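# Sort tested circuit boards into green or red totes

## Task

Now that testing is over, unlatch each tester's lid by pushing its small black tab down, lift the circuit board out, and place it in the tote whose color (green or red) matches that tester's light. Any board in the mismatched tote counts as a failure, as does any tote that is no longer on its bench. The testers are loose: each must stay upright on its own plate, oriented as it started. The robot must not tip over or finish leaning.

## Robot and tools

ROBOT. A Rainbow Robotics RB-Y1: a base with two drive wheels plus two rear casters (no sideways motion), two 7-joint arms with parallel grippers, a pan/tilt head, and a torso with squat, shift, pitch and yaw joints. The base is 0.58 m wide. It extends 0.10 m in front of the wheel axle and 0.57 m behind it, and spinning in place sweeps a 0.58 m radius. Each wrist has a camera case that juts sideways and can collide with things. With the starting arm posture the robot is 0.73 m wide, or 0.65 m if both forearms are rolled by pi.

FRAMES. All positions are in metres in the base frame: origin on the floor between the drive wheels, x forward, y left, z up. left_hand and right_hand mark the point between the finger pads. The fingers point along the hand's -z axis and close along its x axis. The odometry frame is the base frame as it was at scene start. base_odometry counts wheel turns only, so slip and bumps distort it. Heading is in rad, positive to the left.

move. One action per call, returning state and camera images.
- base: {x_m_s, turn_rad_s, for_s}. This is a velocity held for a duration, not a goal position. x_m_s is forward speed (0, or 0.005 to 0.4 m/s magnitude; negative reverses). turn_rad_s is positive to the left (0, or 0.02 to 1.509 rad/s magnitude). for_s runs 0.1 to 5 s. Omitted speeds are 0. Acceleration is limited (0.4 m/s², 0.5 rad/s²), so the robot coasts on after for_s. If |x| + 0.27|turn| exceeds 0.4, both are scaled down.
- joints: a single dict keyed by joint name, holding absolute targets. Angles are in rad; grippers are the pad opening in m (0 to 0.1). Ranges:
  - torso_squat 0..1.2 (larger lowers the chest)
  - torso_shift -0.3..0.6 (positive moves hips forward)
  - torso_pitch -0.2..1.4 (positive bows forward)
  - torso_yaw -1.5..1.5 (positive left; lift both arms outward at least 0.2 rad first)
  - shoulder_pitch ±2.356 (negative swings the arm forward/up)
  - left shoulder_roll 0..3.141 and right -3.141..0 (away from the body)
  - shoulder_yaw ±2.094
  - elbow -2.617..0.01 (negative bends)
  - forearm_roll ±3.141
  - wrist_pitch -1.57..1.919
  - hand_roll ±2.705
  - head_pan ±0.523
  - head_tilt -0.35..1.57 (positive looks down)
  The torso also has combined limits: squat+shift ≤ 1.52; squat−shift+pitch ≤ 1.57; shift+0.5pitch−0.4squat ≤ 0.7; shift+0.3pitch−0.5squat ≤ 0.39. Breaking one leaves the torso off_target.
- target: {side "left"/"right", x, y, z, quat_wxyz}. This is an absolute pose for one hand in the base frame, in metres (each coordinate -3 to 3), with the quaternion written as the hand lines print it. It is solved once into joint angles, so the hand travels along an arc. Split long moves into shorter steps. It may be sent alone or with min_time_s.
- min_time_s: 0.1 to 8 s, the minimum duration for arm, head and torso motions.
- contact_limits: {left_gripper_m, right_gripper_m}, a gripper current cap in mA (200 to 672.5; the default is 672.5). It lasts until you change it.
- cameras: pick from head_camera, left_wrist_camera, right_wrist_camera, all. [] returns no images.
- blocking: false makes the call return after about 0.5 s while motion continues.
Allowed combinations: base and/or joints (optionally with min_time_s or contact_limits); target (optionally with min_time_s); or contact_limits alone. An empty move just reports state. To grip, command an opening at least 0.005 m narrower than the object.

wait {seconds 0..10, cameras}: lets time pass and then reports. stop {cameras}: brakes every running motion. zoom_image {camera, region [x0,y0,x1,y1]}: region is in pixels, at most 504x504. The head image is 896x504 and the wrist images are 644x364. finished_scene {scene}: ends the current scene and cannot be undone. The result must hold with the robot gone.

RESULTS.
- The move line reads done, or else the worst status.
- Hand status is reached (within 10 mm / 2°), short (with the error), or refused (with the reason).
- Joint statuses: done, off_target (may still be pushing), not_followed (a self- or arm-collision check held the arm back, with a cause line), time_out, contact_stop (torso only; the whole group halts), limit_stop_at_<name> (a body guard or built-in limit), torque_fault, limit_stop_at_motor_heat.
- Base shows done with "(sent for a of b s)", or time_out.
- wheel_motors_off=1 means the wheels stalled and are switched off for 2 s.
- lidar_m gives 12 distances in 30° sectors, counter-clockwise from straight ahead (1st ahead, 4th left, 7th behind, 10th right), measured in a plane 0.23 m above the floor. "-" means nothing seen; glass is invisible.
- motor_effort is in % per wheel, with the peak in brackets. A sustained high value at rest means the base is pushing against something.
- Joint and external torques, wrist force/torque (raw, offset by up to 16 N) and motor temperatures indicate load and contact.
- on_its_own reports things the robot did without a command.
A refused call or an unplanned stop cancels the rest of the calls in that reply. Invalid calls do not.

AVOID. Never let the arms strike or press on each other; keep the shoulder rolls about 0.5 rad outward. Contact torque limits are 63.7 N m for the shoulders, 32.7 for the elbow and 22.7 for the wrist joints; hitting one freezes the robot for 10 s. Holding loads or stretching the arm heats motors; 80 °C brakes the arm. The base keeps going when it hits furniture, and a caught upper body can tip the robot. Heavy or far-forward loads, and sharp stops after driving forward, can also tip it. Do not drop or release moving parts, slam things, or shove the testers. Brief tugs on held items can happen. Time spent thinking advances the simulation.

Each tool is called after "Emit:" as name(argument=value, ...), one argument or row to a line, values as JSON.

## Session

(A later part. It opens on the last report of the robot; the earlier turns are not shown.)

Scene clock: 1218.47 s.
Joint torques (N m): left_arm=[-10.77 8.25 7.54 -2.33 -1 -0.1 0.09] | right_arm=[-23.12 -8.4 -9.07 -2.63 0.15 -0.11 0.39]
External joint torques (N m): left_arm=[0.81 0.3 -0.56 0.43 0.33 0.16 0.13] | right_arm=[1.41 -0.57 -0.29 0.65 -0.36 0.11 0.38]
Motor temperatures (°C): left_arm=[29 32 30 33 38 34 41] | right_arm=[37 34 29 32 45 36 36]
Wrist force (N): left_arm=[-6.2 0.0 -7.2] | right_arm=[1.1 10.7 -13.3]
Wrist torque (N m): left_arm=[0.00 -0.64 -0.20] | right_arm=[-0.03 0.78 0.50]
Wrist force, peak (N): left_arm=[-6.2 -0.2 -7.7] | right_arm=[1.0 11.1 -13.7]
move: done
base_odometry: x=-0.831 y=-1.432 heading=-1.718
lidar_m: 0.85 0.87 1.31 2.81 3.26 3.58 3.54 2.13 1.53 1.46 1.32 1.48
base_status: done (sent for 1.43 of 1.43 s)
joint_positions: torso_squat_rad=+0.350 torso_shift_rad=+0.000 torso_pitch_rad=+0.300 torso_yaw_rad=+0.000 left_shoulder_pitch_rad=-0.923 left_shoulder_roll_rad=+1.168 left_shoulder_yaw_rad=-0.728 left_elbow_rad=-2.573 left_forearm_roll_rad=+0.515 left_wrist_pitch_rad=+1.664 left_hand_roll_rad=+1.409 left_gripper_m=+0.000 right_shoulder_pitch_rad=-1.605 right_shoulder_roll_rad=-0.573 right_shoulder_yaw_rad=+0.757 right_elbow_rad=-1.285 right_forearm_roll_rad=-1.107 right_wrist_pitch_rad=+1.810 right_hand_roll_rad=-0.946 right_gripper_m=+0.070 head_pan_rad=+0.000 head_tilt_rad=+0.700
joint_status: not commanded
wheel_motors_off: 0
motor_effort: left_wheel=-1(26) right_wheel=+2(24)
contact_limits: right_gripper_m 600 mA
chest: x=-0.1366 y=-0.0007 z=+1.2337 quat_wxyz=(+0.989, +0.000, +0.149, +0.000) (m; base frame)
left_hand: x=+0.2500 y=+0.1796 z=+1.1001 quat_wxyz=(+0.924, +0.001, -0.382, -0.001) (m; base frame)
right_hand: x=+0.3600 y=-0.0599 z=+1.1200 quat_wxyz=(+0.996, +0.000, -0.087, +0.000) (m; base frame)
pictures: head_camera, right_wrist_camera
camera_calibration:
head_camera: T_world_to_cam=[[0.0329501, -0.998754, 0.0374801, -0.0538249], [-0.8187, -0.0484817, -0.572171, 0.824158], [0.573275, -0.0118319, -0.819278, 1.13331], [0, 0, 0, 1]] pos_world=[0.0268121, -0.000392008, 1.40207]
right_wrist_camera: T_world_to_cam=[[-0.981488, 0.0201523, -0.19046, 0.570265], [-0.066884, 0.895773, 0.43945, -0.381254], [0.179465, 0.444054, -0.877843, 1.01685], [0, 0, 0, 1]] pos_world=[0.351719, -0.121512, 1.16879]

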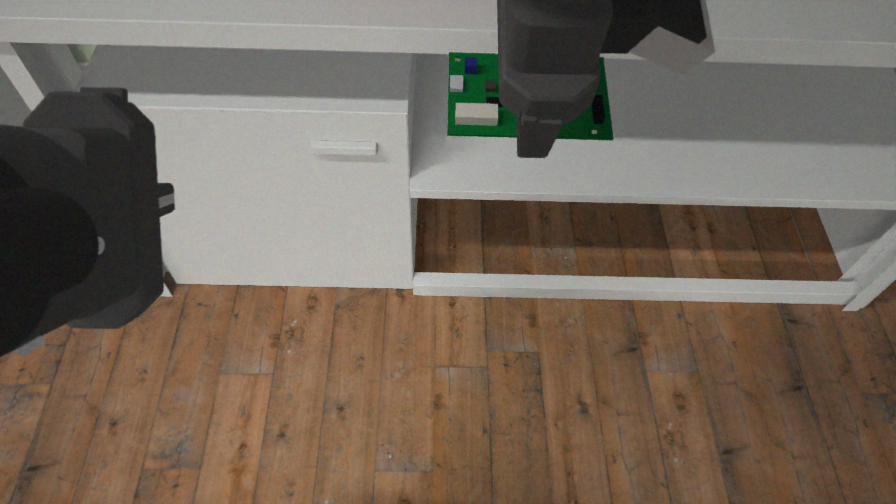

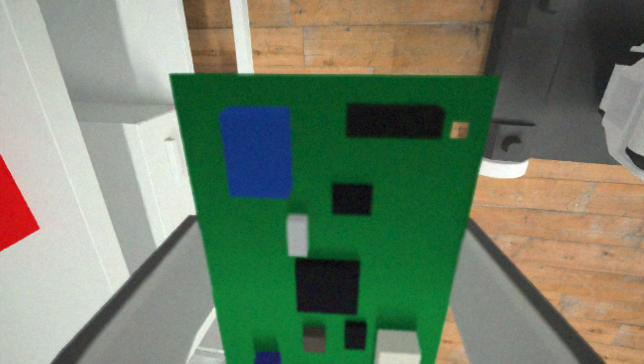

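Emit:
move(
  joints={"head_tilt_rad":0.35},
  cameras=["head_camera"],
)

Scene clock: 1221.77 s.
Joint torques (N m): left_arm=[-10.87 8.02 7.43 -2.35 -0.99 -0.08 0.13] | right_arm=[-23.24 -8.56 -9.38 -2.5 0.16 -0.13 0.26]
External joint torques (N m): left_arm=[0.72 0.07 -0.68 0.41 0.34 0.17 0.17] | right_arm=[1.3 -0.73 -0.59 0.79 -0.35 0.09 0.25]
Motor temperatures (°C): left_arm=[29 32 30 33 38 34 41] | right_arm=[37 34 29 32 45 36 36]
Wrist force (N): left_arm=[-5.8 0.2 -7.5] | right_arm=[1.0 10.7 -13.6]
Wrist torque (N m): left_arm=[-0.05 -0.59 -0.21] | right_arm=[-0.05 0.79 0.50]
Wrist force, peak (N): left_arm=[-6.0 -0.1 -7.9] | right_arm=[1.0 10.7 -13.9]
move: done
base_odometry: x=-0.831 y=-1.432 heading=-1.718
lidar_m: 0.85 0.88 1.30 2.81 3.27 3.58 3.55 2.14 1.52 1.46 1.32 1.48
base_status: not commanded
joint_positions: torso_squat_rad=+0.350 torso_shift_rad=+0.000 torso_pitch_rad=+0.300 torso_yaw_rad=+0.000 left_shoulder_pitch_rad=-0.923 left_shoulder_roll_rad=+1.168 left_shoulder_yaw_rad=-0.728 left_elbow_rad=-2.573 left_forearm_roll_rad=+0.515 left_wrist_pitch_rad=+1.664 left_hand_roll_rad=+1.409 left_gripper_m=+0.000 right_shoulder_pitch_rad=-1.605 right_shoulder_roll_rad=-0.573 right_shoulder_yaw_rad=+0.757 right_elbow_rad=-1.285 right_forearm_roll_rad=-1.107 right_wrist_pitch_rad=+1.810 right_hand_roll_rad=-0.946 right_gripper_m=+0.070 head_pan_rad=+0.000 head_tilt_rad=+0.350
joint_status: all done
wheel_motors_off: 0
motor_effort: left_wheel=+0(1) right_wheel=+1(3)
contact_limits: right_gripper_m 600 mA
chest: x=-0.1366 y=-0.0007 z=+1.2337 quat_wxyz=(+0.989, +0.000, +0.149, +0.000) (m; base frame)
left_hand: x=+0.2500 y=+0.1796 z=+1.1001 quat_wxyz=(+0.924, +0.001, -0.382, -0.001) (m; base frame)
right_hand: x=+0.3600 y=-0.0599 z=+1.1200 quat_wxyz=(+0.996, +0.000, -0.087, +0.000) (m; base frame)
pictures: head_camera
camera_calibration:
head_camera: T_world_to_cam=[[0.017779, -0.998761, 0.046481, -0.0674478], [-0.572929, -0.0482758, -0.818182, 1.18696], [0.819412, -0.0120839, -0.573078, 0.798025], [0, 0, 0, 1]] pos_world=[0.0273329, -0.000419475, 1.43161]

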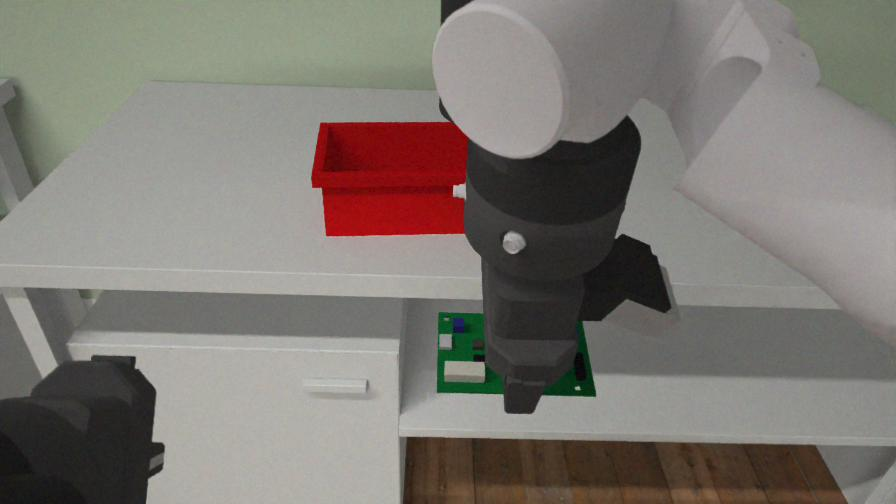

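Emit:
move(
  base={"turn_rad_s":0.15,"for_s":0.75},
  cameras=[],
)

Emit:
move(
  base={"x_m_s":0.15,"for_s":1.7},
  joints={"head_tilt_rad":0.6},
  cameras=["head_camera"],
)

Scene clock: 1232.70 s.
Joint torques (N m): left_arm=[-10.88 8.13 7.5 -2.38 -1.05 -0.2 0.2] | right_arm=[-22.9 -8.36 -9.08 -2.6 0.08 -0.1 0.33]
External joint torques (N m): left_arm=[0.7 0.18 -0.61 0.38 0.28 0.05 0.24] | right_arm=[1.63 -0.54 -0.29 0.69 -0.43 0.12 0.32]
Motor temperatures (°C): left_arm=[29 32 30 33 38 34 41] | right_arm=[37 34 29 32 45 36 36]
Wrist force (N): left_arm=[-5.8 0.0 -7.7] | right_arm=[1.1 10.5 -13.3]
Wrist torque (N m): left_arm=[-0.01 -0.60 -0.20] | right_arm=[-0.03 0.78 0.50]
Wrist force, peak (N): left_arm=[-6.1 -0.2 -7.7] | right_arm=[1.4 11.0 -13.6]
move: done
base_odometry: x=-0.831 y=-1.432 heading=-1.603
lidar_m: 0.85 0.90 1.30 3.15 3.38 3.55 3.55 1.93 1.49 1.46 1.31 1.52
base_status: done (sent for 0.77 of 0.77 s)
joint_positions: torso_squat_rad=+0.350 torso_shift_rad=+0.000 torso_pitch_rad=+0.300 torso_yaw_rad=+0.000 left_shoulder_pitch_rad=-0.923 left_shoulder_roll_rad=+1.168 left_shoulder_yaw_rad=-0.728 left_elbow_rad=-2.573 left_forearm_roll_rad=+0.515 left_wrist_pitch_rad=+1.664 left_hand_roll_rad=+1.409 left_gripper_m=+0.000 right_shoulder_pitch_rad=-1.605 right_shoulder_roll_rad=-0.573 right_shoulder_yaw_rad=+0.757 right_elbow_rad=-1.285 right_forearm_roll_rad=-1.107 right_wrist_pitch_rad=+1.810 right_hand_roll_rad=-0.946 right_gripper_m=+0.070 head_pan_rad=+0.000 head_tilt_rad=+0.350
joint_status: not commanded
wheel_motors_off: 0
motor_effort: left_wheel=-1(18) right_wheel=+2(21)
contact_limits: right_gripper_m 600 mA
chest: x=-0.1366 y=-0.0007 z=+1.2337 quat_wxyz=(+0.989, +0.000, +0.149, +0.000) (m; base frame)
left_hand: x=+0.2500 y=+0.1796 z=+1.1001 quat_wxyz=(+0.924, +0.001, -0.382, -0.001) (m; base frame)
right_hand: x=+0.3600 y=-0.0599 z=+1.1200 quat_wxyz=(+0.996, +0.000, -0.087, +0.000) (m; base frame)
pictures: none
No camera images: "cameras" was empty.

Scene clock: 1235.33 s.
Joint torques (N m): left_arm=[-10.45 8.01 7.47 -2.34 -0.97 -0.11 0.16] | right_arm=[-22.86 -8.26 -8.99 -2.57 0.22 -0.23 0.28]
External joint torques (N m): left_arm=[1.14 0.06 -0.64 0.42 0.36 0.14 0.19] | right_arm=[1.67 -0.43 -0.21 0.71 -0.29 -0.01 0.27]
Motor temperatures (°C): left_arm=[29 32 30 33 38 34 41] | right_arm=[37 34 29 32 45 36 36]
Wrist force (N): left_arm=[-5.9 -0.2 -7.3] | right_arm=[1.2 10.5 -13.0]
Wrist torque (N m): left_arm=[0.01 -0.61 -0.22] | right_arm=[-0.01 0.80 0.50]
Wrist force, peak (N): left_arm=[-6.0 0.2 -8.0] | right_arm=[1.1 10.8 -13.8]
move: done
base_odometry: x=-0.840 y=-1.687 heading=-1.603
lidar_m: 0.59 0.64 1.14 3.13 3.35 3.83 3.79 1.94 1.51 1.49 1.19 1.27
base_status: done (sent for 1.7 of 1.7 s)
joint_positions: torso_squat_rad=+0.350 torso_shift_rad=+0.000 torso_pitch_rad=+0.300 torso_yaw_rad=+0.000 left_shoulder_pitch_rad=-0.923 left_shoulder_roll_rad=+1.168 left_shoulder_yaw_rad=-0.728 left_elbow_rad=-2.573 left_forearm_roll_rad=+0.515 left_wrist_pitch_rad=+1.664 left_hand_roll_rad=+1.409 left_gripper_m=+0.000 right_shoulder_pitch_rad=-1.605 right_shoulder_roll_rad=-0.573 right_shoulder_yaw_rad=+0.757 right_elbow_rad=-1.285 right_forearm_roll_rad=-1.107 right_wrist_pitch_rad=+1.810 right_hand_roll_rad=-0.946 right_gripper_m=+0.070 head_pan_rad=+0.000 head_tilt_rad=+0.600
joint_status: all done
wheel_motors_off: 0
motor_effort: left_wheel=+1(26) right_wheel=-2(28)
contact_limits: right_gripper_m 600 mA
chest: x=-0.1366 y=-0.0007 z=+1.2337 quat_wxyz=(+0.989, +0.000, +0.149, +0.000) (m; base frame)
left_hand: x=+0.2500 y=+0.1796 z=+1.1001 quat_wxyz=(+0.924, +0.001, -0.382, -0.001) (m; base frame)
right_hand: x=+0.3600 y=-0.0599 z=+1.1200 quat_wxyz=(+0.996, +0.000, -0.087, +0.000) (m; base frame)
pictures: head_camera
camera_calibration:
head_camera: T_world_to_cam=[[0.028952, -0.998757, 0.0405839, -0.0584607], [-0.757472, -0.0484135, -0.651071, 0.939508], [0.652226, -0.0118914, -0.757931, 1.05078], [0, 0, 0, 1]] pos_world=[0.0279972, -0.0004079, 1.41048]

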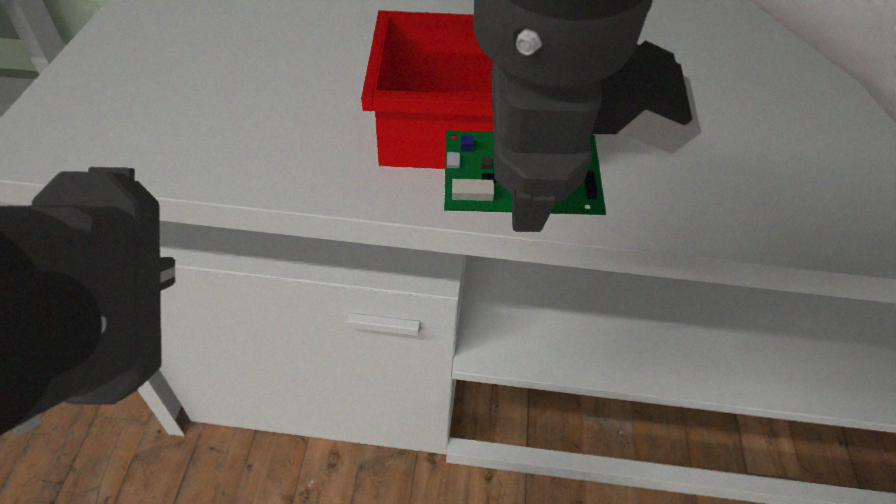

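Emit:
move(
  base={"x_m_s":0.15,"for_s":1.73},
  joints={"head_tilt_rad":0.7},
  cameras=[],
)

Emit:
move(
  target={"side":"right","x":0.42,"y":-0.042,"z":1.08,"quat_wxyz":[0.9962,0,-0.087,0]},
  min_time_s=1,
  cameras=["head_camera","right_wrist_camera"],
)

Scene clock: 1251.33 s.
Joint torques (N m): left_arm=[-10.72 8.06 7.51 -2.29 -0.99 -0.15 0.14] | right_arm=[-22.77 -8.48 -9 -2.56 0.15 -0.12 0.29]
External joint torques (N m): left_arm=[0.86 0.11 -0.6 0.47 0.34 0.1 0.18] | right_arm=[1.76 -0.65 -0.21 0.72 -0.36 0.09 0.28]
Motor temperatures (°C): left_arm=[29 32 30 33 38 34 41] | right_arm=[37 34 29 32 45 36 36]
Wrist force (N): left_arm=[-5.9 -0.4 -7.3] | right_arm=[1.1 10.7 -13.5]
Wrist torque (N m): left_arm=[0.04 -0.60 -0.21] | right_arm=[-0.04 0.77 0.51]
Wrist force, peak (N): left_arm=[-6.3 -0.1 -7.7] | right_arm=[1.3 11.2 -13.7]
move: done
base_odometry: x=-0.848 y=-1.947 heading=-1.603
lidar_m: 0.33 0.36 0.53 2.14 3.34 4.06 4.04 1.98 1.53 1.14 1.19 1.03
base_status: done (sent for 1.73 of 1.73 s)
joint_positions: torso_squat_rad=+0.350 torso_shift_rad=+0.000 torso_pitch_rad=+0.300 torso_yaw_rad=+0.000 left_shoulder_pitch_rad=-0.923 left_shoulder_roll_rad=+1.168 left_shoulder_yaw_rad=-0.728 left_elbow_rad=-2.573 left_forearm_roll_rad=+0.515 left_wrist_pitch_rad=+1.664 left_hand_roll_rad=+1.409 left_gripper_m=+0.000 right_shoulder_pitch_rad=-1.605 right_shoulder_roll_rad=-0.573 right_shoulder_yaw_rad=+0.757 right_elbow_rad=-1.285 right_forearm_roll_rad=-1.107 right_wrist_pitch_rad=+1.810 right_hand_roll_rad=-0.946 right_gripper_m=+0.070 head_pan_rad=+0.000 head_tilt_rad=+0.700
joint_status: all done
wheel_motors_off: 0
motor_effort: left_wheel=+0(24) right_wheel=-2(18)
contact_limits: right_gripper_m 600 mA
chest: x=-0.1366 y=-0.0007 z=+1.2337 quat_wxyz=(+0.989, +0.000, +0.149, +0.000) (m; base frame)
left_hand: x=+0.2500 y=+0.1796 z=+1.1001 quat_wxyz=(+0.924, +0.001, -0.382, -0.001) (m; base frame)
right_hand: x=+0.3600 y=-0.0599 z=+1.1200 quat_wxyz=(+0.996, +0.000, -0.087, +0.000) (m; base frame)
pictures: none
No camera images: "cameras" was empty.

Scene clock: 1253.00 s.
Joint torques (N m): left_arm=[-10.81 8.18 7.6 -2.38 -0.96 -0.04 0.16] | right_arm=[-24.93 -7.88 -4.33 -3.1 0.44 -0.26 0.04]
External joint torques (N m): left_arm=[0.78 0.23 -0.51 0.38 0.37 0.22 0.19] | right_arm=[1.88 0.67 0.86 1.04 -0.03 0.06 0.03]
Motor temperatures (°C): left_arm=[29 32 30 33 38 34 41] | right_arm=[37 34 29 32 45 36 36]
Wrist force (N): left_arm=[-6.1 0.1 -7.7] | right_arm=[0.9 10.4 -13.4]
Wrist torque (N m): left_arm=[-0.03 -0.65 -0.21] | right_arm=[0.01 0.78 0.50]
Wrist force, peak (N): left_arm=[-6.1 0.1 -7.7] | right_arm=[0.7 11.3 -13.9]
move: done
base_odometry: x=-0.848 y=-1.947 heading=-1.603
lidar_m: 0.34 0.36 0.53 2.14 3.33 4.06 4.04 1.98 1.54 1.14 1.18 1.03
base_status: not commanded
joint_positions: torso_squat_rad=+0.350 torso_shift_rad=+0.000 torso_pitch_rad=+0.300 torso_yaw_rad=+0.000 left_shoulder_pitch_rad=-0.923 left_shoulder_roll_rad=+1.168 left_shoulder_yaw_rad=-0.728 left_elbow_rad=-2.573 left_forearm_roll_rad=+0.515 left_wrist_pitch_rad=+1.664 left_hand_roll_rad=+1.409 left_gripper_m=+0.000 right_shoulder_pitch_rad=-1.737 right_shoulder_roll_rad=-0.345 right_shoulder_yaw_rad=+0.798 right_elbow_rad=-0.660 right_forearm_roll_rad=-1.026 right_wrist_pitch_rad=+1.573 right_hand_roll_rad=-0.649 right_gripper_m=+0.070 head_pan_rad=+0.000 head_tilt_rad=+0.700
joint_status: all done
wheel_motors_off: 0
motor_effort: left_wheel=+0(2) right_wheel=-1(4)
contact_limits: right_gripper_m 600 mA
chest: x=-0.1366 y=-0.0007 z=+1.2337 quat_wxyz=(+0.989, +0.000, +0.149, +0.000) (m; base frame)
left_hand: x=+0.2500 y=+0.1796 z=+1.1001 quat_wxyz=(+0.924, +0.001, -0.382, -0.001) (m; base frame)
right_hand: x=+0.4198 y=-0.0421 z=+1.0802 quat_wxyz=(+0.996, +0.001, -0.089, +0.000) (m; base frame)
right_hand_status: reached (checked arc, planned for 1.0 s): 0 mm and 0.2 deg off.
pictures: head_camera, right_wrist_camera
camera_calibration:
head_camera: T_world_to_cam=[[0.0329658, -0.998754, 0.0374649, -0.053815], [-0.818669, -0.0484865, -0.572215, 0.824199], [0.573318, -0.0118078, -0.819248, 1.1333], [0, 0, 0, 1]] pos_world=[0.0267817, -0.000403719, 1.40208]
right_wrist_camera: T_world_to_cam=[[-0.980965, 0.0205521, -0.193094, 0.623667], [-0.0678892, 0.895335, 0.440188, -0.376112], [0.181931, 0.444918, -0.876897, 0.961252], [0, 0, 0, 1]] pos_world=[0.411379, -0.10375, 1.12891]

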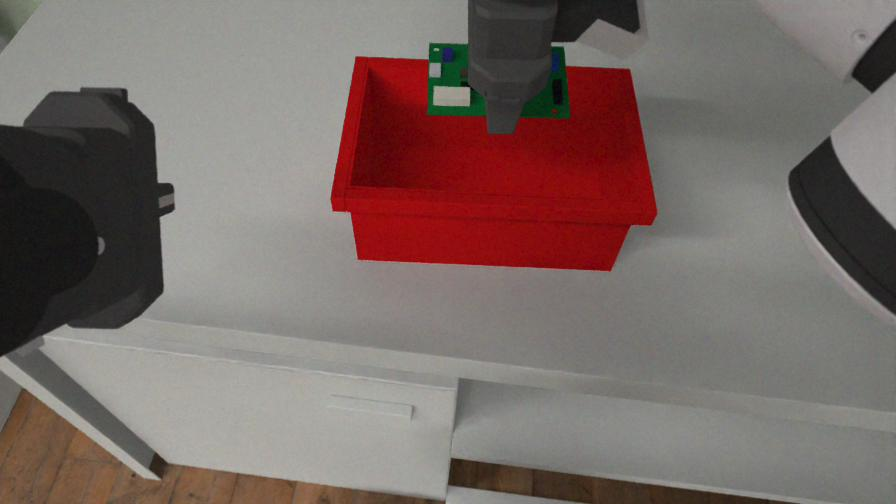

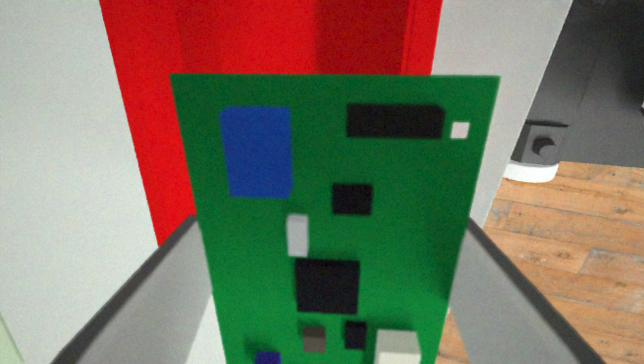

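Emit:
move(
  base={"x_m_s":0.1,"for_s":0.4},
  cameras=["head_camera","right_wrist_camera"],
)

Scene clock: 1268.40 s.
Joint torques (N m): left_arm=[-10.73 8.24 7.53 -2.46 -0.97 -0.13 0.2] | right_arm=[-24.86 -7.81 -4.41 -3.14 0.47 -0.18 -0.02]
External joint torques (N m): left_arm=[0.86 0.29 -0.58 0.3 0.36 0.12 0.24] | right_arm=[1.95 0.74 0.78 0.99 0 0.13 -0.03]
Motor temperatures (°C): left_arm=[29 32 30 33 38 34 41] | right_arm=[37 34 29 32 45 36 36]
Wrist force (N): left_arm=[-5.6 0.3 -7.4] | right_arm=[1.0 10.9 -13.3]
Wrist torque (N m): left_arm=[-0.05 -0.57 -0.20] | right_arm=[-0.04 0.77 0.50]
Wrist force, peak (N): left_arm=[-6.1 0.0 -7.8] | right_arm=[1.3 11.0 -13.6]
move: done
base_odometry: x=-0.849 y=-1.987 heading=-1.603
lidar_m: 0.29 0.32 0.47 2.13 3.33 4.10 4.09 1.98 1.54 1.14 1.19 1.00
base_status: done (sent for 0.4 of 0.4 s)
joint_positions: torso_squat_rad=+0.350 torso_shift_rad=+0.000 torso_pitch_rad=+0.300 torso_yaw_rad=+0.000 left_shoulder_pitch_rad=-0.923 left_shoulder_roll_rad=+1.168 left_shoulder_yaw_rad=-0.728 left_elbow_rad=-2.574 left_forearm_roll_rad=+0.515 left_wrist_pitch_rad=+1.664 left_hand_roll_rad=+1.409 left_gripper_m=+0.000 right_shoulder_pitch_rad=-1.737 right_shoulder_roll_rad=-0.345 right_shoulder_yaw_rad=+0.798 right_elbow_rad=-0.660 right_forearm_roll_rad=-1.026 right_wrist_pitch_rad=+1.573 right_hand_roll_rad=-0.649 right_gripper_m=+0.070 head_pan_rad=+0.000 head_tilt_rad=+0.700
joint_status: not commanded
wheel_motors_off: 0
motor_effort: left_wheel=-2(23) right_wheel=-2(19)
contact_limits: right_gripper_m 600 mA
chest: x=-0.1365 y=-0.0007 z=+1.2337 quat_wxyz=(+0.989, +0.000, +0.149, +0.000) (m; base frame)
left_hand: x=+0.2501 y=+0.1796 z=+1.1001 quat_wxyz=(+0.924, +0.001, -0.382, -0.001) (m; base frame)
right_hand: x=+0.4198 y=-0.0421 z=+1.0801 quat_wxyz=(+0.996, +0.001, -0.089, +0.000) (m; base frame)
pictures: head_camera, right_wrist_camera
camera_calibration:
head_camera: T_world_to_cam=[[0.0329707, -0.998754, 0.0374602, -0.0538111], [-0.818746, -0.0484862, -0.572106, 0.824115], [0.573209, -0.0118076, -0.819324, 1.13332], [0, 0, 0, 1]] pos_world=[0.0268829, -0.000403998, 1.40206]
right_wrist_camera: T_world_to_cam=[[-0.980984, 0.0205463, -0.192999, 0.623624], [-0.0678467, 0.895347, 0.440171, -0.376078], [0.181845, 0.444895, -0.876927, 0.961254], [0, 0, 0, 1]] pos_world=[0.41145, -0.103749, 1.12885]

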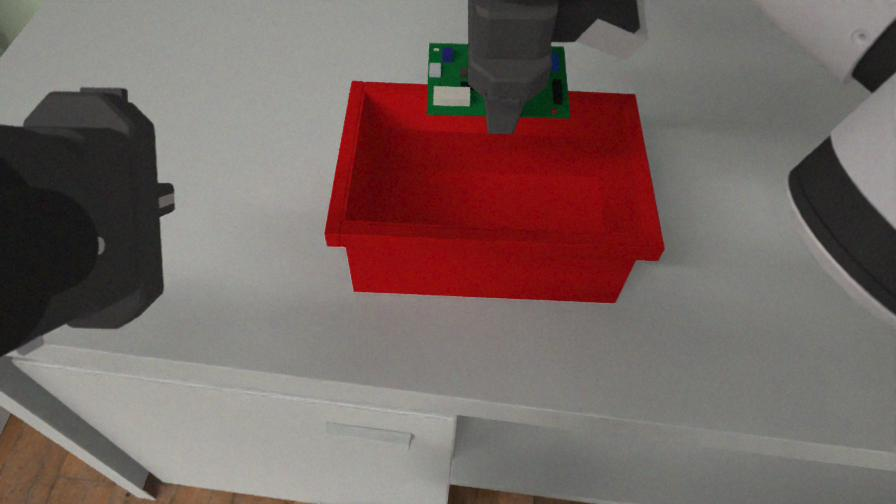

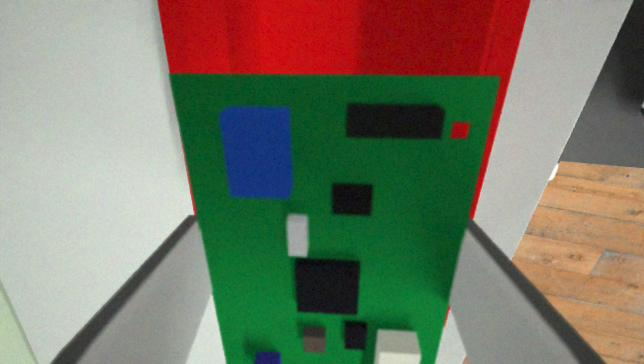

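Emit:
move(
  target={"side":"right","x":0.422,"y":-0.043,"z":1.02,"quat_wxyz":[0.9962,0,-0.087,0]},
  min_time_s=1,
  cameras=["head_camera","right_wrist_camera"],
)

Scene clock: 1274.93 s.
Joint torques (N m): left_arm=[-10.73 8.29 7.3 -2.33 -0.93 -0.14 0.15] | right_arm=[-23.73 -5.99 -3.41 -2.97 0.53 -0.64 0.31]
External joint torques (N m): left_arm=[0.85 0.34 -0.8 0.43 0.4 0.11 0.18] | right_arm=[2.98 2.06 0.92 1.29 0.07 -0.32 0.3]
Motor temperatures (°C): left_arm=[29 32 30 33 38 34 41] | right_arm=[37 34 28 32 45 36 36]
Wrist force (N): left_arm=[-5.8 -0.2 -7.3] | right_arm=[1.2 10.8 -13.4]
Wrist torque (N m): left_arm=[0.03 -0.60 -0.21] | right_arm=[-0.06 0.80 0.50]
Wrist force, peak (N): left_arm=[-6.1 -0.2 -7.8] | right_arm=[1.2 11.0 -13.6]
move: done
base_odometry: x=-0.849 y=-1.987 heading=-1.603
lidar_m: 0.29 0.32 0.47 2.13 3.34 4.10 4.09 1.98 1.53 1.14 1.19 0.99
base_status: not commanded
joint_positions: torso_squat_rad=+0.350 torso_shift_rad=+0.000 torso_pitch_rad=+0.300 torso_yaw_rad=+0.000 left_shoulder_pitch_rad=-0.923 left_shoulder_roll_rad=+1.168 left_shoulder_yaw_rad=-0.728 left_elbow_rad=-2.574 left_forearm_roll_rad=+0.515 left_wrist_pitch_rad=+1.664 left_hand_roll_rad=+1.409 left_gripper_m=+0.000 right_shoulder_pitch_rad=-1.667 right_shoulder_roll_rad=-0.279 right_shoulder_yaw_rad=+0.826 right_elbow_rad=-0.550 right_forearm_roll_rad=-0.995 right_wrist_pitch_rad=+1.435 right_hand_roll_rad=-0.606 right_gripper_m=+0.070 head_pan_rad=+0.000 head_tilt_rad=+0.700
joint_status: all done
wheel_motors_off: 0
motor_effort: left_wheel=-2(2) right_wheel=-2(4)
contact_limits: right_gripper_m 600 mA
chest: x=-0.1366 y=-0.0007 z=+1.2337 quat_wxyz=(+0.989, +0.000, +0.149, +0.000) (m; base frame)
left_hand: x=+0.2501 y=+0.1796 z=+1.1001 quat_wxyz=(+0.924, +0.001, -0.382, -0.001) (m; base frame)
right_hand: x=+0.4220 y=-0.0432 z=+1.0204 quat_wxyz=(+0.996, +0.000, -0.088, +0.000) (m; base frame)
right_hand_status: reached (checked arc, planned for 1.0 s): 0 mm and 0.2 deg off.
pictures: head_camera, right_wrist_camera
camera_calibration:
head_camera: T_world_to_cam=[[0.0329696, -0.998754, 0.0374612, -0.0538118], [-0.818731, -0.0484862, -0.572127, 0.824127], [0.573231, -0.0118078, -0.819309, 1.13332], [0, 0, 0, 1]] pos_world=[0.0268568, -0.000403855, 1.40206]
right_wrist_camera: T_world_to_cam=[[-0.981032, 0.020715, -0.192736, 0.613983], [-0.0675088, 0.895519, 0.439872, -0.348491], [0.18171, 0.44454, -0.877135, 0.909229], [0, 0, 0, 1]] pos_world=[0.413595, -0.104827, 1.06914]

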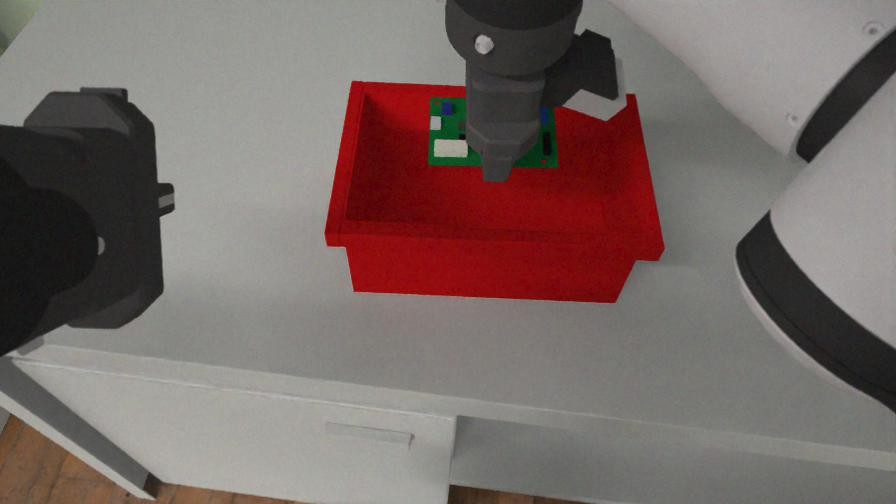

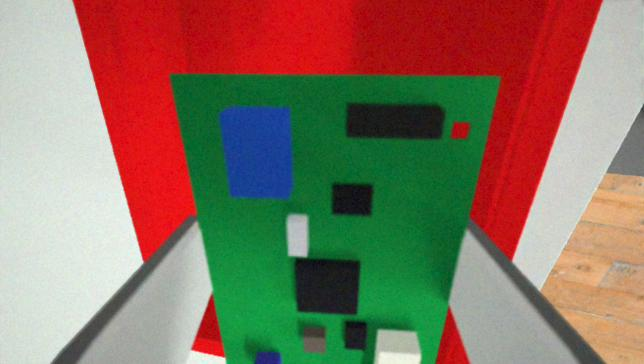

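Emit:
move(
  target={"side":"right","x":0.422,"y":-0.043,"z":0.975,"quat_wxyz":[0.9962,0,-0.087,0]},
  min_time_s=1,
  cameras=["right_wrist_camera"],
)

Emit:
move(
  target={"side":"right","x":0.422,"y":-0.043,"z":0.95,"quat_wxyz":[0.9962,0,-0.087,0]},
  min_time_s=1,
  cameras=["right_wrist_camera"],
)

Emit:
move(
  target={"side":"right","x":0.422,"y":-0.043,"z":0.936,"quat_wxyz":[0.9962,0,-0.087,0]},
  min_time_s=1.2,
  cameras=["right_wrist_camera"],
)

Scene clock: 1284.23 s.
Joint torques (N m): left_arm=[-10.48 8.05 7.34 -2.41 -1.03 -0.14 0.11] | right_arm=[-23.48 -6.14 -1.56 -3.11 0.52 -0.6 0.21]
External joint torques (N m): left_arm=[1.1 0.1 -0.76 0.35 0.3 0.11 0.15] | right_arm=[2.98 1.52 1.17 1.09 0.09 -0.24 0.2]
Motor temperatures (°C): left_arm=[29 32 30 33 38 34 41] | right_arm=[37 34 28 32 45 36 36]
Wrist force (N): left_arm=[-6.0 -0.2 -7.6] | right_arm=[0.9 11.0 -13.0]
Wrist torque (N m): left_arm=[0.03 -0.61 -0.20] | right_arm=[-0.09 0.77 0.51]
Wrist force, peak (N): left_arm=[-6.2 -0.2 -7.8] | right_arm=[1.3 11.1 -13.3]
move: done
base_odometry: x=-0.849 y=-1.987 heading=-1.603
lidar_m: 0.29 0.32 0.47 2.14 3.34 4.10 4.08 1.98 1.54 1.13 1.19 1.00
base_status: not commanded
joint_positions: torso_squat_rad=+0.350 torso_shift_rad=+0.000 torso_pitch_rad=+0.300 torso_yaw_rad=+0.000 left_shoulder_pitch_rad=-0.923 left_shoulder_roll_rad=+1.168 left_shoulder_yaw_rad=-0.728 left_elbow_rad=-2.574 left_forearm_roll_rad=+0.515 left_wrist_pitch_rad=+1.664 left_hand_roll_rad=+1.409 left_gripper_m=+0.000 right_shoulder_pitch_rad=-1.649 right_shoulder_roll_rad=-0.186 right_shoulder_yaw_rad=+0.835 right_elbow_rad=-0.354 right_forearm_roll_rad=-0.983 right_wrist_pitch_rad=+1.294 right_hand_roll_rad=-0.527 right_gripper_m=+0.070 head_pan_rad=+0.000 head_tilt_rad=+0.700
joint_status: all done
wheel_motors_off: 0
motor_effort: left_wheel=-2(3) right_wheel=-2(4)
contact_limits: right_gripper_m 600 mA
chest: x=-0.1366 y=-0.0007 z=+1.2337 quat_wxyz=(+0.989, +0.000, +0.149, +0.000) (m; base frame)
left_hand: x=+0.2501 y=+0.1796 z=+1.1001 quat_wxyz=(+0.924, +0.001, -0.382, -0.001) (m; base frame)
right_hand: x=+0.4217 y=-0.0432 z=+0.9754 quat_wxyz=(+0.996, +0.001, -0.091, +0.000) (m; base frame)
right_hand_status: reached (checked arc, planned for 1.0 s): 1 mm and 0.5 deg off.
pictures: right_wrist_camera
camera_calibration:
right_wrist_camera: T_world_to_cam=[[-0.980042, 0.0206906, -0.197709, 0.609431], [-0.0700656, 0.894789, 0.440957, -0.328655], [0.186031, 0.446009, -0.875482, 0.866452], [0, 0, 0, 1]] pos_world=[0.413054, -0.104978, 1.02398]

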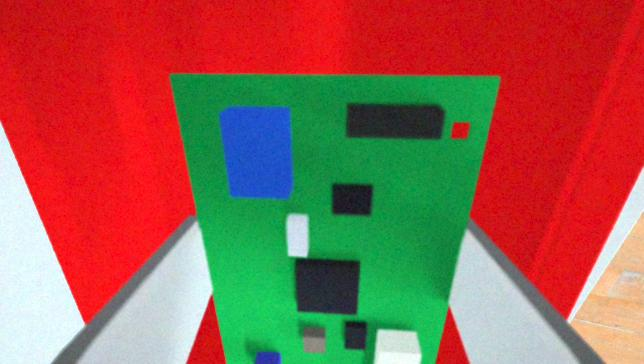

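Scene clock: 1285.57 s.
Joint torques (N m): left_arm=[-10.61 8.21 7.28 -2.33 -1.02 -0.13 0.17] | right_arm=[-22.82 -4.97 -1.17 -2.7 0.46 -0.74 0.37]
External joint torques (N m): left_arm=[0.97 0.26 -0.83 0.43 0.31 0.12 0.21] | right_arm=[3.38 2.38 0.84 1.44 0.04 -0.33 0.35]
Motor temperatures (°C): left_arm=[29 32 30 33 38 34 41] | right_arm=[37 34 28 32 45 36 36]
Wrist force (N): left_arm=[-6.0 -0.2 -7.4] | right_arm=[0.6 10.7 -12.9]
Wrist torque (N m): left_arm=[0.01 -0.61 -0.21] | right_arm=[-0.06 0.73 0.49]
Wrist force, peak (N): left_arm=[-5.9 0.1 -7.8] | right_arm=[1.1 10.8 -13.5]
move: done
base_odometry: x=-0.849 y=-1.987 heading=-1.603
lidar_m: 0.30 0.31 0.46 2.13 3.33 4.10 4.08 1.98 1.54 1.14 1.19 0.99
base_status: not commanded
joint_positions: torso_squat_rad=+0.350 torso_shift_rad=+0.000 torso_pitch_rad=+0.300 torso_yaw_rad=+0.000 left_shoulder_pitch_rad=-0.923 left_shoulder_roll_rad=+1.168 left_shoulder_yaw_rad=-0.728 left_elbow_rad=-2.574 left_forearm_roll_rad=+0.515 left_wrist_pitch_rad=+1.664 left_hand_roll_rad=+1.409 left_gripper_m=+0.000 right_shoulder_pitch_rad=-1.629 right_shoulder_roll_rad=-0.143 right_shoulder_yaw_rad=+0.838 right_elbow_rad=-0.267 right_forearm_roll_rad=-0.976 right_wrist_pitch_rad=+1.199 right_hand_roll_rad=-0.493 right_gripper_m=+0.070 head_pan_rad=+0.000 head_tilt_rad=+0.700
joint_status: all done
wheel_motors_off: 0
motor_effort: left_wheel=-2(2) right_wheel=-3(4)
contact_limits: right_gripper_m 600 mA
chest: x=-0.1366 y=-0.0007 z=+1.2337 quat_wxyz=(+0.989, +0.000, +0.149, +0.000) (m; base frame)
left_hand: x=+0.2501 y=+0.1796 z=+1.1001 quat_wxyz=(+0.924, +0.001, -0.382, -0.001) (m; base frame)
right_hand: x=+0.4217 y=-0.0432 z=+0.9506 quat_wxyz=(+0.995, +0.006, -0.101, +0.000) (m; base frame)
right_hand_status: reached (checked arc, as near as the solve gets, planned for 1.0 s): 1 mm and 1.8 deg off.
pictures: right_wrist_camera
camera_calibration:
right_wrist_camera: T_world_to_cam=[[-0.975744, 0.0209531, -0.217909, 0.622007], [-0.08066, 0.890967, 0.446846, -0.318994], [0.203513, 0.453584, -0.867666, 0.830257], [0, 0, 0, 1]] pos_world=[0.412222, -0.105411, 0.998468]

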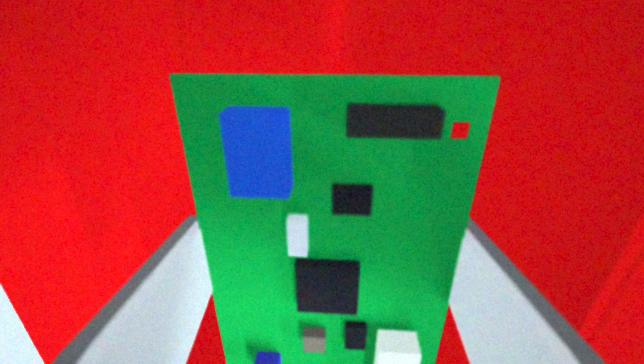

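Scene clock: 1287.10 s.
Joint torques (N m): left_arm=[-10.6 8.12 7.24 -2.34 -0.96 -0.16 0.18] | right_arm=[-22.39 -4.44 -1.04 -2.92 0.54 -0.8 -0.31]
External joint torques (N m): left_arm=[0.98 0.17 -0.86 0.42 0.37 0.1 0.22] | right_arm=[3.63 2.65 0.95 1.21 0.12 -0.36 -0.33]
Motor temperatures (°C): left_arm=[29 32 30 33 38 34 41] | right_arm=[37 34 28 32 45 36 36]
Wrist force (N): left_arm=[-6.2 0.1 -7.5] | right_arm=[0.7 10.9 -13.3]
Wrist torque (N m): left_arm=[-0.03 -0.65 -0.20] | right_arm=[-0.08 0.75 0.48]
Wrist force, peak (N): left_arm=[-6.2 0.0 -7.6] | right_arm=[1.0 11.0 -13.4]
move: short
base_odometry: x=-0.849 y=-1.987 heading=-1.603
lidar_m: 0.29 0.31 0.46 2.13 3.33 4.09 4.08 1.98 1.53 1.13 1.19 0.99
base_status: not commanded
joint_positions: torso_squat_rad=+0.350 torso_shift_rad=+0.000 torso_pitch_rad=+0.300 torso_yaw_rad=+0.000 left_shoulder_pitch_rad=-0.923 left_shoulder_roll_rad=+1.168 left_shoulder_yaw_rad=-0.728 left_elbow_rad=-2.574 left_forearm_roll_rad=+0.515 left_wrist_pitch_rad=+1.664 left_hand_roll_rad=+1.409 left_gripper_m=+0.000 right_shoulder_pitch_rad=-1.600 right_shoulder_roll_rad=-0.136 right_shoulder_yaw_rad=+0.845 right_elbow_rad=-0.267 right_forearm_roll_rad=-0.967 right_wrist_pitch_rad=+1.154 right_hand_roll_rad=-0.497 right_gripper_m=+0.070 head_pan_rad=+0.000 head_tilt_rad=+0.700
joint_status: all done
wheel_motors_off: 0
motor_effort: left_wheel=-1(3) right_wheel=-2(4)
contact_limits: right_gripper_m 600 mA
chest: x=-0.1366 y=-0.0007 z=+1.2337 quat_wxyz=(+0.989, +0.000, +0.149, +0.000) (m; base frame)
left_hand: x=+0.2501 y=+0.1796 z=+1.1001 quat_wxyz=(+0.924, +0.001, -0.382, -0.001) (m; base frame)
right_hand: x=+0.4217 y=-0.0433 z=+0.9366 quat_wxyz=(+0.994, +0.009, -0.110, +0.001) (m; base frame)
right_hand_status: short (checked arc, as near as the solve gets, planned for 1.2 s): 1 mm and 2.8 deg off. The place is met; only the turn is off.
pictures: right_wrist_camera
camera_calibration:
right_wrist_camera: T_world_to_cam=[[-0.972046, 0.0211763, -0.233834, 0.632323], [-0.0891395, 0.888073, 0.450977, -0.313146], [0.217212, 0.459214, -0.86136, 0.806763], [0, 0, 0, 1]] pos_world=[0.411495, -0.105771, 0.983994]

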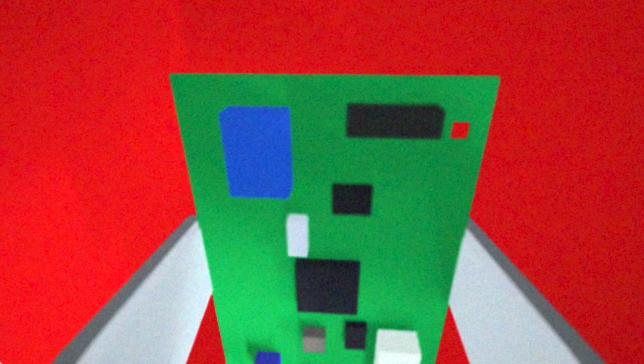

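Emit:
move(
  target={"side":"right","x":0.421,"y":-0.043,"z":0.931,"quat_wxyz":[0.994,0.009,-0.11,0.001]},
  min_time_s=1,
  cameras=[],
)

Emit:
move(
  target={"side":"right","x":0.421,"y":-0.043,"z":0.927,"quat_wxyz":[0.994,0.009,-0.11,0.001]},
  min_time_s=1,
  cameras=[],
)

Scene clock: 1294.20 s.
Joint torques (N m): left_arm=[-10.78 8.3 7.37 -2.39 -1.01 -0.08 0.2] | right_arm=[-21.78 -3.61 -0.91 -2.76 0.39 -0.52 -0.33]
External joint torques (N m): left_arm=[0.8 0.35 -0.74 0.37 0.32 0.17 0.24] | right_arm=[4.17 3.39 1.08 1.37 -0.02 -0.07 -0.34]
Motor temperatures (°C): left_arm=[29 32 30 33 38 34 41] | right_arm=[37 34 28 32 45 36 36]
Wrist force (N): left_arm=[-5.7 0.1 -7.7] | right_arm=[2.3 10.5 -13.1]
Wrist torque (N m): left_arm=[-0.02 -0.59 -0.20] | right_arm=[-0.03 0.76 0.49]
Wrist force, peak (N): left_arm=[-6.3 -0.2 -7.9] | right_arm=[0.7 10.9 -13.5]
move: done
base_odometry: x=-0.849 y=-1.987 heading=-1.603
lidar_m: 0.29 0.32 0.47 2.14 3.34 4.10 4.08 1.98 1.54 1.13 1.18 1.00
base_status: not commanded
joint_positions: torso_squat_rad=+0.350 torso_shift_rad=+0.000 torso_pitch_rad=+0.300 torso_yaw_rad=+0.000 left_shoulder_pitch_rad=-0.923 left_shoulder_roll_rad=+1.168 left_shoulder_yaw_rad=-0.728 left_elbow_rad=-2.574 left_forearm_roll_rad=+0.515 left_wrist_pitch_rad=+1.664 left_hand_roll_rad=+1.409 left_gripper_m=+0.000 right_shoulder_pitch_rad=-1.590 right_shoulder_roll_rad=-0.133 right_shoulder_yaw_rad=+0.847 right_elbow_rad=-0.267 right_forearm_roll_rad=-0.964 right_wrist_pitch_rad=+1.140 right_hand_roll_rad=-0.498 right_gripper_m=+0.070 head_pan_rad=+0.000 head_tilt_rad=+0.700
joint_status: all done
wheel_motors_off: 0
motor_effort: left_wheel=-1(3) right_wheel=-4(4)
contact_limits: right_gripper_m 600 mA
chest: x=-0.1366 y=-0.0007 z=+1.2337 quat_wxyz=(+0.989, +0.000, +0.149, +0.000) (m; base frame)
left_hand: x=+0.2501 y=+0.1796 z=+1.1001 quat_wxyz=(+0.924, +0.001, -0.382, -0.001) (m; base frame)
right_hand: x=+0.4212 y=-0.0432 z=+0.9317 quat_wxyz=(+0.994, +0.010, -0.112, +0.001) (m; base frame)
right_hand_status: reached (checked arc, planned for 1.0 s): 1 mm and 0.2 deg off.
pictures: none
No camera images: "cameras" was empty.

Scene clock: 1295.53 s.
Joint torques (N m): left_arm=[-10.54 8.16 7.46 -2.37 -1.01 -0.08 0.19] | right_arm=[-21.4 -3.64 -0.79 -2.67 0.3 -0.52 -0.33]
External joint torques (N m): left_arm=[1.04 0.21 -0.65 0.39 0.33 0.17 0.23] | right_arm=[4.5 3.28 1.19 1.45 -0.12 -0.06 -0.34]
Motor temperatures (°C): left_arm=[29 32 30 33 38 34 41] | right_arm=[37 34 28 32 45 36 36]
Wrist force (N): left_arm=[-5.8 -0.1 -7.4] | right_arm=[2.6 10.6 -13.1]
Wrist torque (N m): left_arm=[0.00 -0.61 -0.22] | right_arm=[-0.05 0.84 0.49]
Wrist force, peak (N): left_arm=[-6.1 -0.2 -7.6] | right_arm=[2.3 10.5 -13.3]
move: done
base_odometry: x=-0.849 y=-1.987 heading=-1.603
lidar_m: 0.30 0.31 0.47 2.14 3.33 4.10 4.09 1.98 1.53 1.14 1.19 1.00
base_status: not commanded
joint_positions: torso_squat_rad=+0.350 torso_shift_rad=+0.000 torso_pitch_rad=+0.300 torso_yaw_rad=+0.000 left_shoulder_pitch_rad=-0.923 left_shoulder_roll_rad=+1.168 left_shoulder_yaw_rad=-0.728 left_elbow_rad=-2.574 left_forearm_roll_rad=+0.515 left_wrist_pitch_rad=+1.664 left_hand_roll_rad=+1.409 left_gripper_m=+0.000 right_shoulder_pitch_rad=-1.582 right_shoulder_roll_rad=-0.131 right_shoulder_yaw_rad=+0.849 right_elbow_rad=-0.267 right_forearm_roll_rad=-0.961 right_wrist_pitch_rad=+1.127 right_hand_roll_rad=-0.499 right_gripper_m=+0.070 head_pan_rad=+0.000 head_tilt_rad=+0.700
joint_status: all done
wheel_motors_off: 0
motor_effort: left_wheel=-2(3) right_wheel=-2(4)
contact_limits: right_gripper_m 600 mA
chest: x=-0.1366 y=-0.0007 z=+1.2337 quat_wxyz=(+0.989, +0.000, +0.149, +0.000) (m; base frame)
left_hand: x=+0.2501 y=+0.1796 z=+1.1001 quat_wxyz=(+0.924, +0.001, -0.382, -0.001) (m; base frame)
right_hand: x=+0.4210 y=-0.0433 z=+0.9278 quat_wxyz=(+0.993, +0.010, -0.114, +0.001) (m; base frame)
right_hand_status: reached (checked arc, planned for 1.0 s): 1 mm and 0.5 deg off.
pictures: none
No camera images: "cameras" was empty.

Emit:
move(
  target={"side":"right","x":0.421,"y":-0.043,"z":0.922,"quat_wxyz":[0.993,0.01,-0.114,0.001]},
  min_time_s=1,
  cameras=["right_wrist_camera"],
)

Scene clock: 1305.30 s.
Joint torques (N m): left_arm=[-10.56 7.91 7.34 -2.3 -1.04 -0.15 0.18] | right_arm=[-12.29 -0.99 0.05 -2.4 0.53 -2.51 -0.47]
External joint torques (N m): left_arm=[1.03 -0.04 -0.77 0.45 0.3 0.11 0.22] | right_arm=[13.57 5.87 2.03 1.71 0.11 -2.03 -0.49]
Motor temperatures (°C): left_arm=[29 32 30 33 38 34 41] | right_arm=[37 34 28 32 45 36 36]
Wrist force (N): left_arm=[-5.9 -0.1 -7.7] | right_arm=[1.5 7.8 16.3]
Wrist torque (N m): left_arm=[0.00 -0.60 -0.21] | right_arm=[-0.15 2.49 0.66]
Wrist force, peak (N): left_arm=[-6.2 -0.2 -7.8] | right_arm=[1.1 7.6 16.6]
move: done
base_odometry: x=-0.849 y=-1.987 heading=-1.603
lidar_m: 0.29 0.32 0.46 2.13 3.33 4.10 4.09 1.98 1.54 1.14 1.20 0.99
base_status: not commanded
joint_positions: torso_squat_rad=+0.350 torso_shift_rad=+0.000 torso_pitch_rad=+0.299 torso_yaw_rad=+0.000 left_shoulder_pitch_rad=-0.923 left_shoulder_roll_rad=+1.168 left_shoulder_yaw_rad=-0.728 left_elbow_rad=-2.574 left_forearm_roll_rad=+0.515 left_wrist_pitch_rad=+1.664 left_hand_roll_rad=+1.409 left_gripper_m=+0.000 right_shoulder_pitch_rad=-1.574 right_shoulder_roll_rad=-0.129 right_shoulder_yaw_rad=+0.852 right_elbow_rad=-0.267 right_forearm_roll_rad=-0.957 right_wrist_pitch_rad=+1.110 right_hand_roll_rad=-0.502 right_gripper_m=+0.070 head_pan_rad=+0.000 head_tilt_rad=+0.700
joint_status: all done
wheel_motors_off: 0
motor_effort: left_wheel=-1(3) right_wheel=-2(4)
contact_limits: right_gripper_m 600 mA
chest: x=-0.1371 y=-0.0007 z=+1.2337 quat_wxyz=(+0.989, +0.000, +0.149, +0.000) (m; base frame)
left_hand: x=+0.2497 y=+0.1796 z=+1.1006 quat_wxyz=(+0.924, +0.001, -0.382, -0.001) (m; base frame)
right_hand: x=+0.4216 y=-0.0431 z=+0.9247 quat_wxyz=(+0.993, +0.011, -0.119, +0.001) (m; base frame)
right_hand_status: reached (checked arc, planned for 1.0 s): 3 mm and 0.6 deg off.
pictures: right_wrist_camera
camera_calibration:
right_wrist_camera: T_world_to_cam=[[-0.967454, 0.0212269, -0.252155, 0.644397], [-0.0988725, 0.885552, 0.453895, -0.306622], [0.232931, 0.464054, -0.854632, 0.783816], [0, 0, 0, 1]] pos_world=[0.410533, -0.105882, 0.971537]

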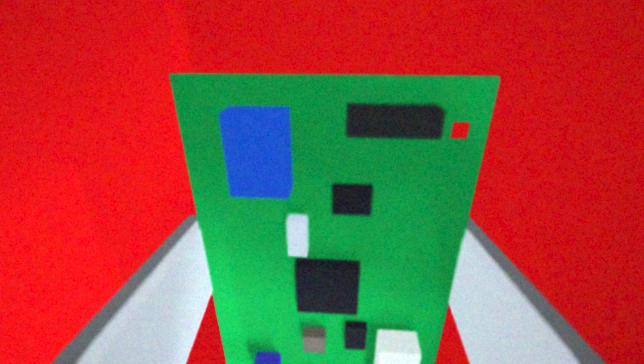

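Contact. Release (slightly raised first).

Emit:
move(
  target={"side":"right","x":0.4215,"y":-0.043,"z":0.9265,"quat_wxyz":[0.993,0.01,-0.114,0.001]},
  min_time_s=0.5,
  cameras=[],
)

Emit:
move(
  joints={"right_gripper_m":0.086},
  cameras=[],
)

Emit:
move(
  target={"side":"right","x":0.422,"y":-0.043,"z":0.99,"quat_wxyz":[0.9962,0,-0.087,0]},
  min_time_s=1.2,
  cameras=["right_wrist_camera","head_camera"],
)

Scene clock: 1311.27 s.
Joint torques (N m): left_arm=[-10.62 8.21 7.2 -2.4 -0.99 -0.17 0.18] | right_arm=[-23.93 -7.84 -3.09 -2.78 -0.09 -0.34 0.26]
External joint torques (N m): left_arm=[0.96 0.26 -0.91 0.36 0.34 0.08 0.21] | right_arm=[1.95 -0.95 -1.11 1.34 -0.51 0.13 0.25]
Motor temperatures (°C): left_arm=[29 32 30 33 38 34 41] | right_arm=[37 33 28 32 45 36 36]
Wrist force (N): left_arm=[-5.9 0.0 -7.5] | right_arm=[0.9 10.8 -12.6]
Wrist torque (N m): left_arm=[-0.01 -0.60 -0.21] | right_arm=[-0.07 0.79 0.48]
Wrist force, peak (N): left_arm=[-6.1 0.1 -7.8] | right_arm=[1.5 7.7 16.5]
move: done
base_odometry: x=-0.849 y=-1.987 heading=-1.603
lidar_m: 0.29 0.31 0.47 2.13 3.33 4.10 4.09 1.97 1.54 1.14 1.19 1.00
base_status: not commanded
joint_positions: torso_squat_rad=+0.350 torso_shift_rad=+0.000 torso_pitch_rad=+0.300 torso_yaw_rad=+0.000 left_shoulder_pitch_rad=-0.923 left_shoulder_roll_rad=+1.168 left_shoulder_yaw_rad=-0.728 left_elbow_rad=-2.574 left_forearm_roll_rad=+0.515 left_wrist_pitch_rad=+1.664 left_hand_roll_rad=+1.409 left_gripper_m=+0.000 right_shoulder_pitch_rad=-1.579 right_shoulder_roll_rad=-0.130 right_shoulder_yaw_rad=+0.851 right_elbow_rad=-0.267 right_forearm_roll_rad=-0.959 right_wrist_pitch_rad=+1.118 right_hand_roll_rad=-0.500 right_gripper_m=+0.070 head_pan_rad=+0.000 head_tilt_rad=+0.700
joint_status: all done
wheel_motors_off: 0
motor_effort: left_wheel=-2(2) right_wheel=-2(4)
contact_limits: right_gripper_m 600 mA
chest: x=-0.1368 y=-0.0007 z=+1.2337 quat_wxyz=(+0.989, +0.000, +0.149, +0.000) (m; base frame)
left_hand: x=+0.2499 y=+0.1796 z=+1.1003 quat_wxyz=(+0.924, +0.001, -0.382, -0.001) (m; base frame)
right_hand: x=+0.4214 y=-0.0429 z=+0.9263 quat_wxyz=(+0.993, +0.011, -0.117, +0.001) (m; base frame)
right_hand_status: reached (checked arc, planned for 0.5 s): 0 mm and 0.3 deg off.
pictures: none
No camera images: "cameras" was empty.

Scene clock: 1311.90 s.
Joint torques (N m): left_arm=[-10.79 8.21 7.33 -2.32 -0.97 -0.13 0.1] | right_arm=[-23.76 -7.47 -3.15 -2.67 -0.15 -0.25 0.33]
External joint torques (N m): left_arm=[0.8 0.26 -0.78 0.44 0.36 0.12 0.14] | right_arm=[2.11 -0.58 -1.17 1.45 -0.57 0.22 0.31]
Motor temperatures (°C): left_arm=[29 32 30 33 38 34 41] | right_arm=[37 33 28 32 45 36 36]
Wrist force (N): left_arm=[-5.8 -0.2 -7.4] | right_arm=[2.1 10.6 -12.5]
Wrist torque (N m): left_arm=[0.01 -0.59 -0.21] | right_arm=[-0.04 0.78 0.48]
Wrist force, peak (N): left_arm=[-6.1 -0.3 -7.7] | right_arm=[1.9 10.9 -12.6]
move: done
base_odometry: x=-0.849 y=-1.987 heading=-1.603
lidar_m: 0.29 0.31 0.47 2.13 3.34 4.10 4.08 1.97 1.54 1.15 1.19 1.00
base_status: not commanded
joint_positions: torso_squat_rad=+0.350 torso_shift_rad=+0.000 torso_pitch_rad=+0.300 torso_yaw_rad=+0.000 left_shoulder_pitch_rad=-0.923 left_shoulder_roll_rad=+1.168 left_shoulder_yaw_rad=-0.728 left_elbow_rad=-2.574 left_forearm_roll_rad=+0.515 left_wrist_pitch_rad=+1.664 left_hand_roll_rad=+1.409 left_gripper_m=+0.000 right_shoulder_pitch_rad=-1.579 right_shoulder_roll_rad=-0.130 right_shoulder_yaw_rad=+0.851 right_elbow_rad=-0.267 right_forearm_roll_rad=-0.959 right_wrist_pitch_rad=+1.118 right_hand_roll_rad=-0.500 right_gripper_m=+0.086 head_pan_rad=+0.000 head_tilt_rad=+0.700
joint_status: all done
wheel_motors_off: 0
motor_effort: left_wheel=-2(2) right_wheel=-2(3)
contact_limits: right_gripper_m 600 mA
chest: x=-0.1367 y=-0.0007 z=+1.2337 quat_wxyz=(+0.989, +0.000, +0.149, +0.000) (m; base frame)
left_hand: x=+0.2499 y=+0.1796 z=+1.1002 quat_wxyz=(+0.924, +0.001, -0.382, -0.001) (m; base frame)
right_hand: x=+0.4214 y=-0.0429 z=+0.9263 quat_wxyz=(+0.993, +0.011, -0.117, +0.001) (m; base frame)
pictures: none
No camera images: "cameras" was empty.

Scene clock: 1313.43 s.
Joint torques (N m): left_arm=[-10.67 8.07 7.43 -2.39 -0.97 -0.16 0.16] | right_arm=[-25.36 -9.15 -3.52 -4.08 -0.05 -0.18 0.35]
External joint torques (N m): left_arm=[0.91 0.11 -0.68 0.37 0.36 0.1 0.2] | right_arm=[1.23 -1.15 -1.43 0.09 -0.47 0.16 0.35]
Motor temperatures (°C): left_arm=[29 32 30 33 38 34 41] | right_arm=[37 33 28 32 45 36 36]
Wrist force (N): left_arm=[-5.8 0.2 -7.6] | right_arm=[1.1 10.7 -12.4]
Wrist torque (N m): left_arm=[-0.02 -0.59 -0.21] | right_arm=[-0.03 0.78 0.48]
Wrist force, peak (N): left_arm=[-6.0 0.0 -7.8] | right_arm=[1.0 11.2 -12.9]
move: done
base_odometry: x=-0.849 y=-1.987 heading=-1.603
lidar_m: 0.30 0.32 0.47 2.13 3.34 4.10 4.08 1.98 1.54 1.13 1.19 0.99
base_status: not commanded
joint_positions: torso_squat_rad=+0.350 torso_shift_rad=+0.000 torso_pitch_rad=+0.300 torso_yaw_rad=+0.000 left_shoulder_pitch_rad=-0.923 left_shoulder_roll_rad=+1.168 left_shoulder_yaw_rad=-0.728 left_elbow_rad=-2.574 left_forearm_roll_rad=+0.515 left_wrist_pitch_rad=+1.664 left_hand_roll_rad=+1.409 left_gripper_m=+0.000 right_shoulder_pitch_rad=-1.702 right_shoulder_roll_rad=-0.165 right_shoulder_yaw_rad=+0.820 right_elbow_rad=-0.274 right_forearm_roll_rad=-0.997 right_wrist_pitch_rad=+1.310 right_hand_roll_rad=-0.487 right_gripper_m=+0.086 head_pan_rad=+0.000 head_tilt_rad=+0.700
joint_status: all done
wheel_motors_off: 0
motor_effort: left_wheel=-1(2) right_wheel=-3(4)
contact_limits: right_gripper_m 600 mA
chest: x=-0.1367 y=-0.0007 z=+1.2337 quat_wxyz=(+0.989, +0.000, +0.149, +0.000) (m; base frame)
left_hand: x=+0.2499 y=+0.1796 z=+1.1002 quat_wxyz=(+0.924, +0.001, -0.382, -0.001) (m; base frame)
right_hand: x=+0.4225 y=-0.0427 z=+0.9897 quat_wxyz=(+0.996, -0.001, -0.086, +0.000) (m; base frame)
right_hand_status: reached (checked arc, planned for 1.2 s): 1 mm and 0.2 deg off.
pictures: head_camera, right_wrist_camera
camera_calibration:
head_camera: T_world_to_cam=[[0.0329266, -0.998755, 0.0374816, -0.0538372], [-0.818559, -0.0484662, -0.572374, 0.824329], [0.573478, -0.0118346, -0.819136, 1.13325], [0, 0, 0, 1]] pos_world=[0.0266408, -0.000406465, 1.40213]
right_wrist_camera: T_world_to_cam=[[-0.982043, 0.0198313, -0.187614, 0.603922], [-0.0656181, 0.896465, 0.43823, -0.334532], [0.17688, 0.442671, -0.879065, 0.885851], [0, 0, 0, 1]] pos_world=[0.414437, -0.104221, 1.03863]

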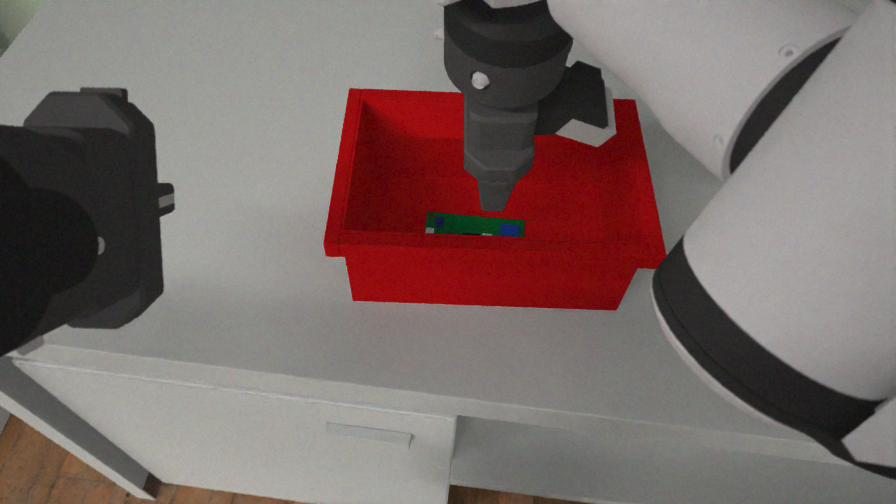

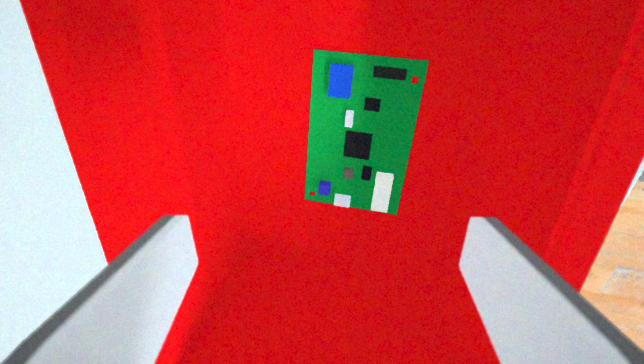

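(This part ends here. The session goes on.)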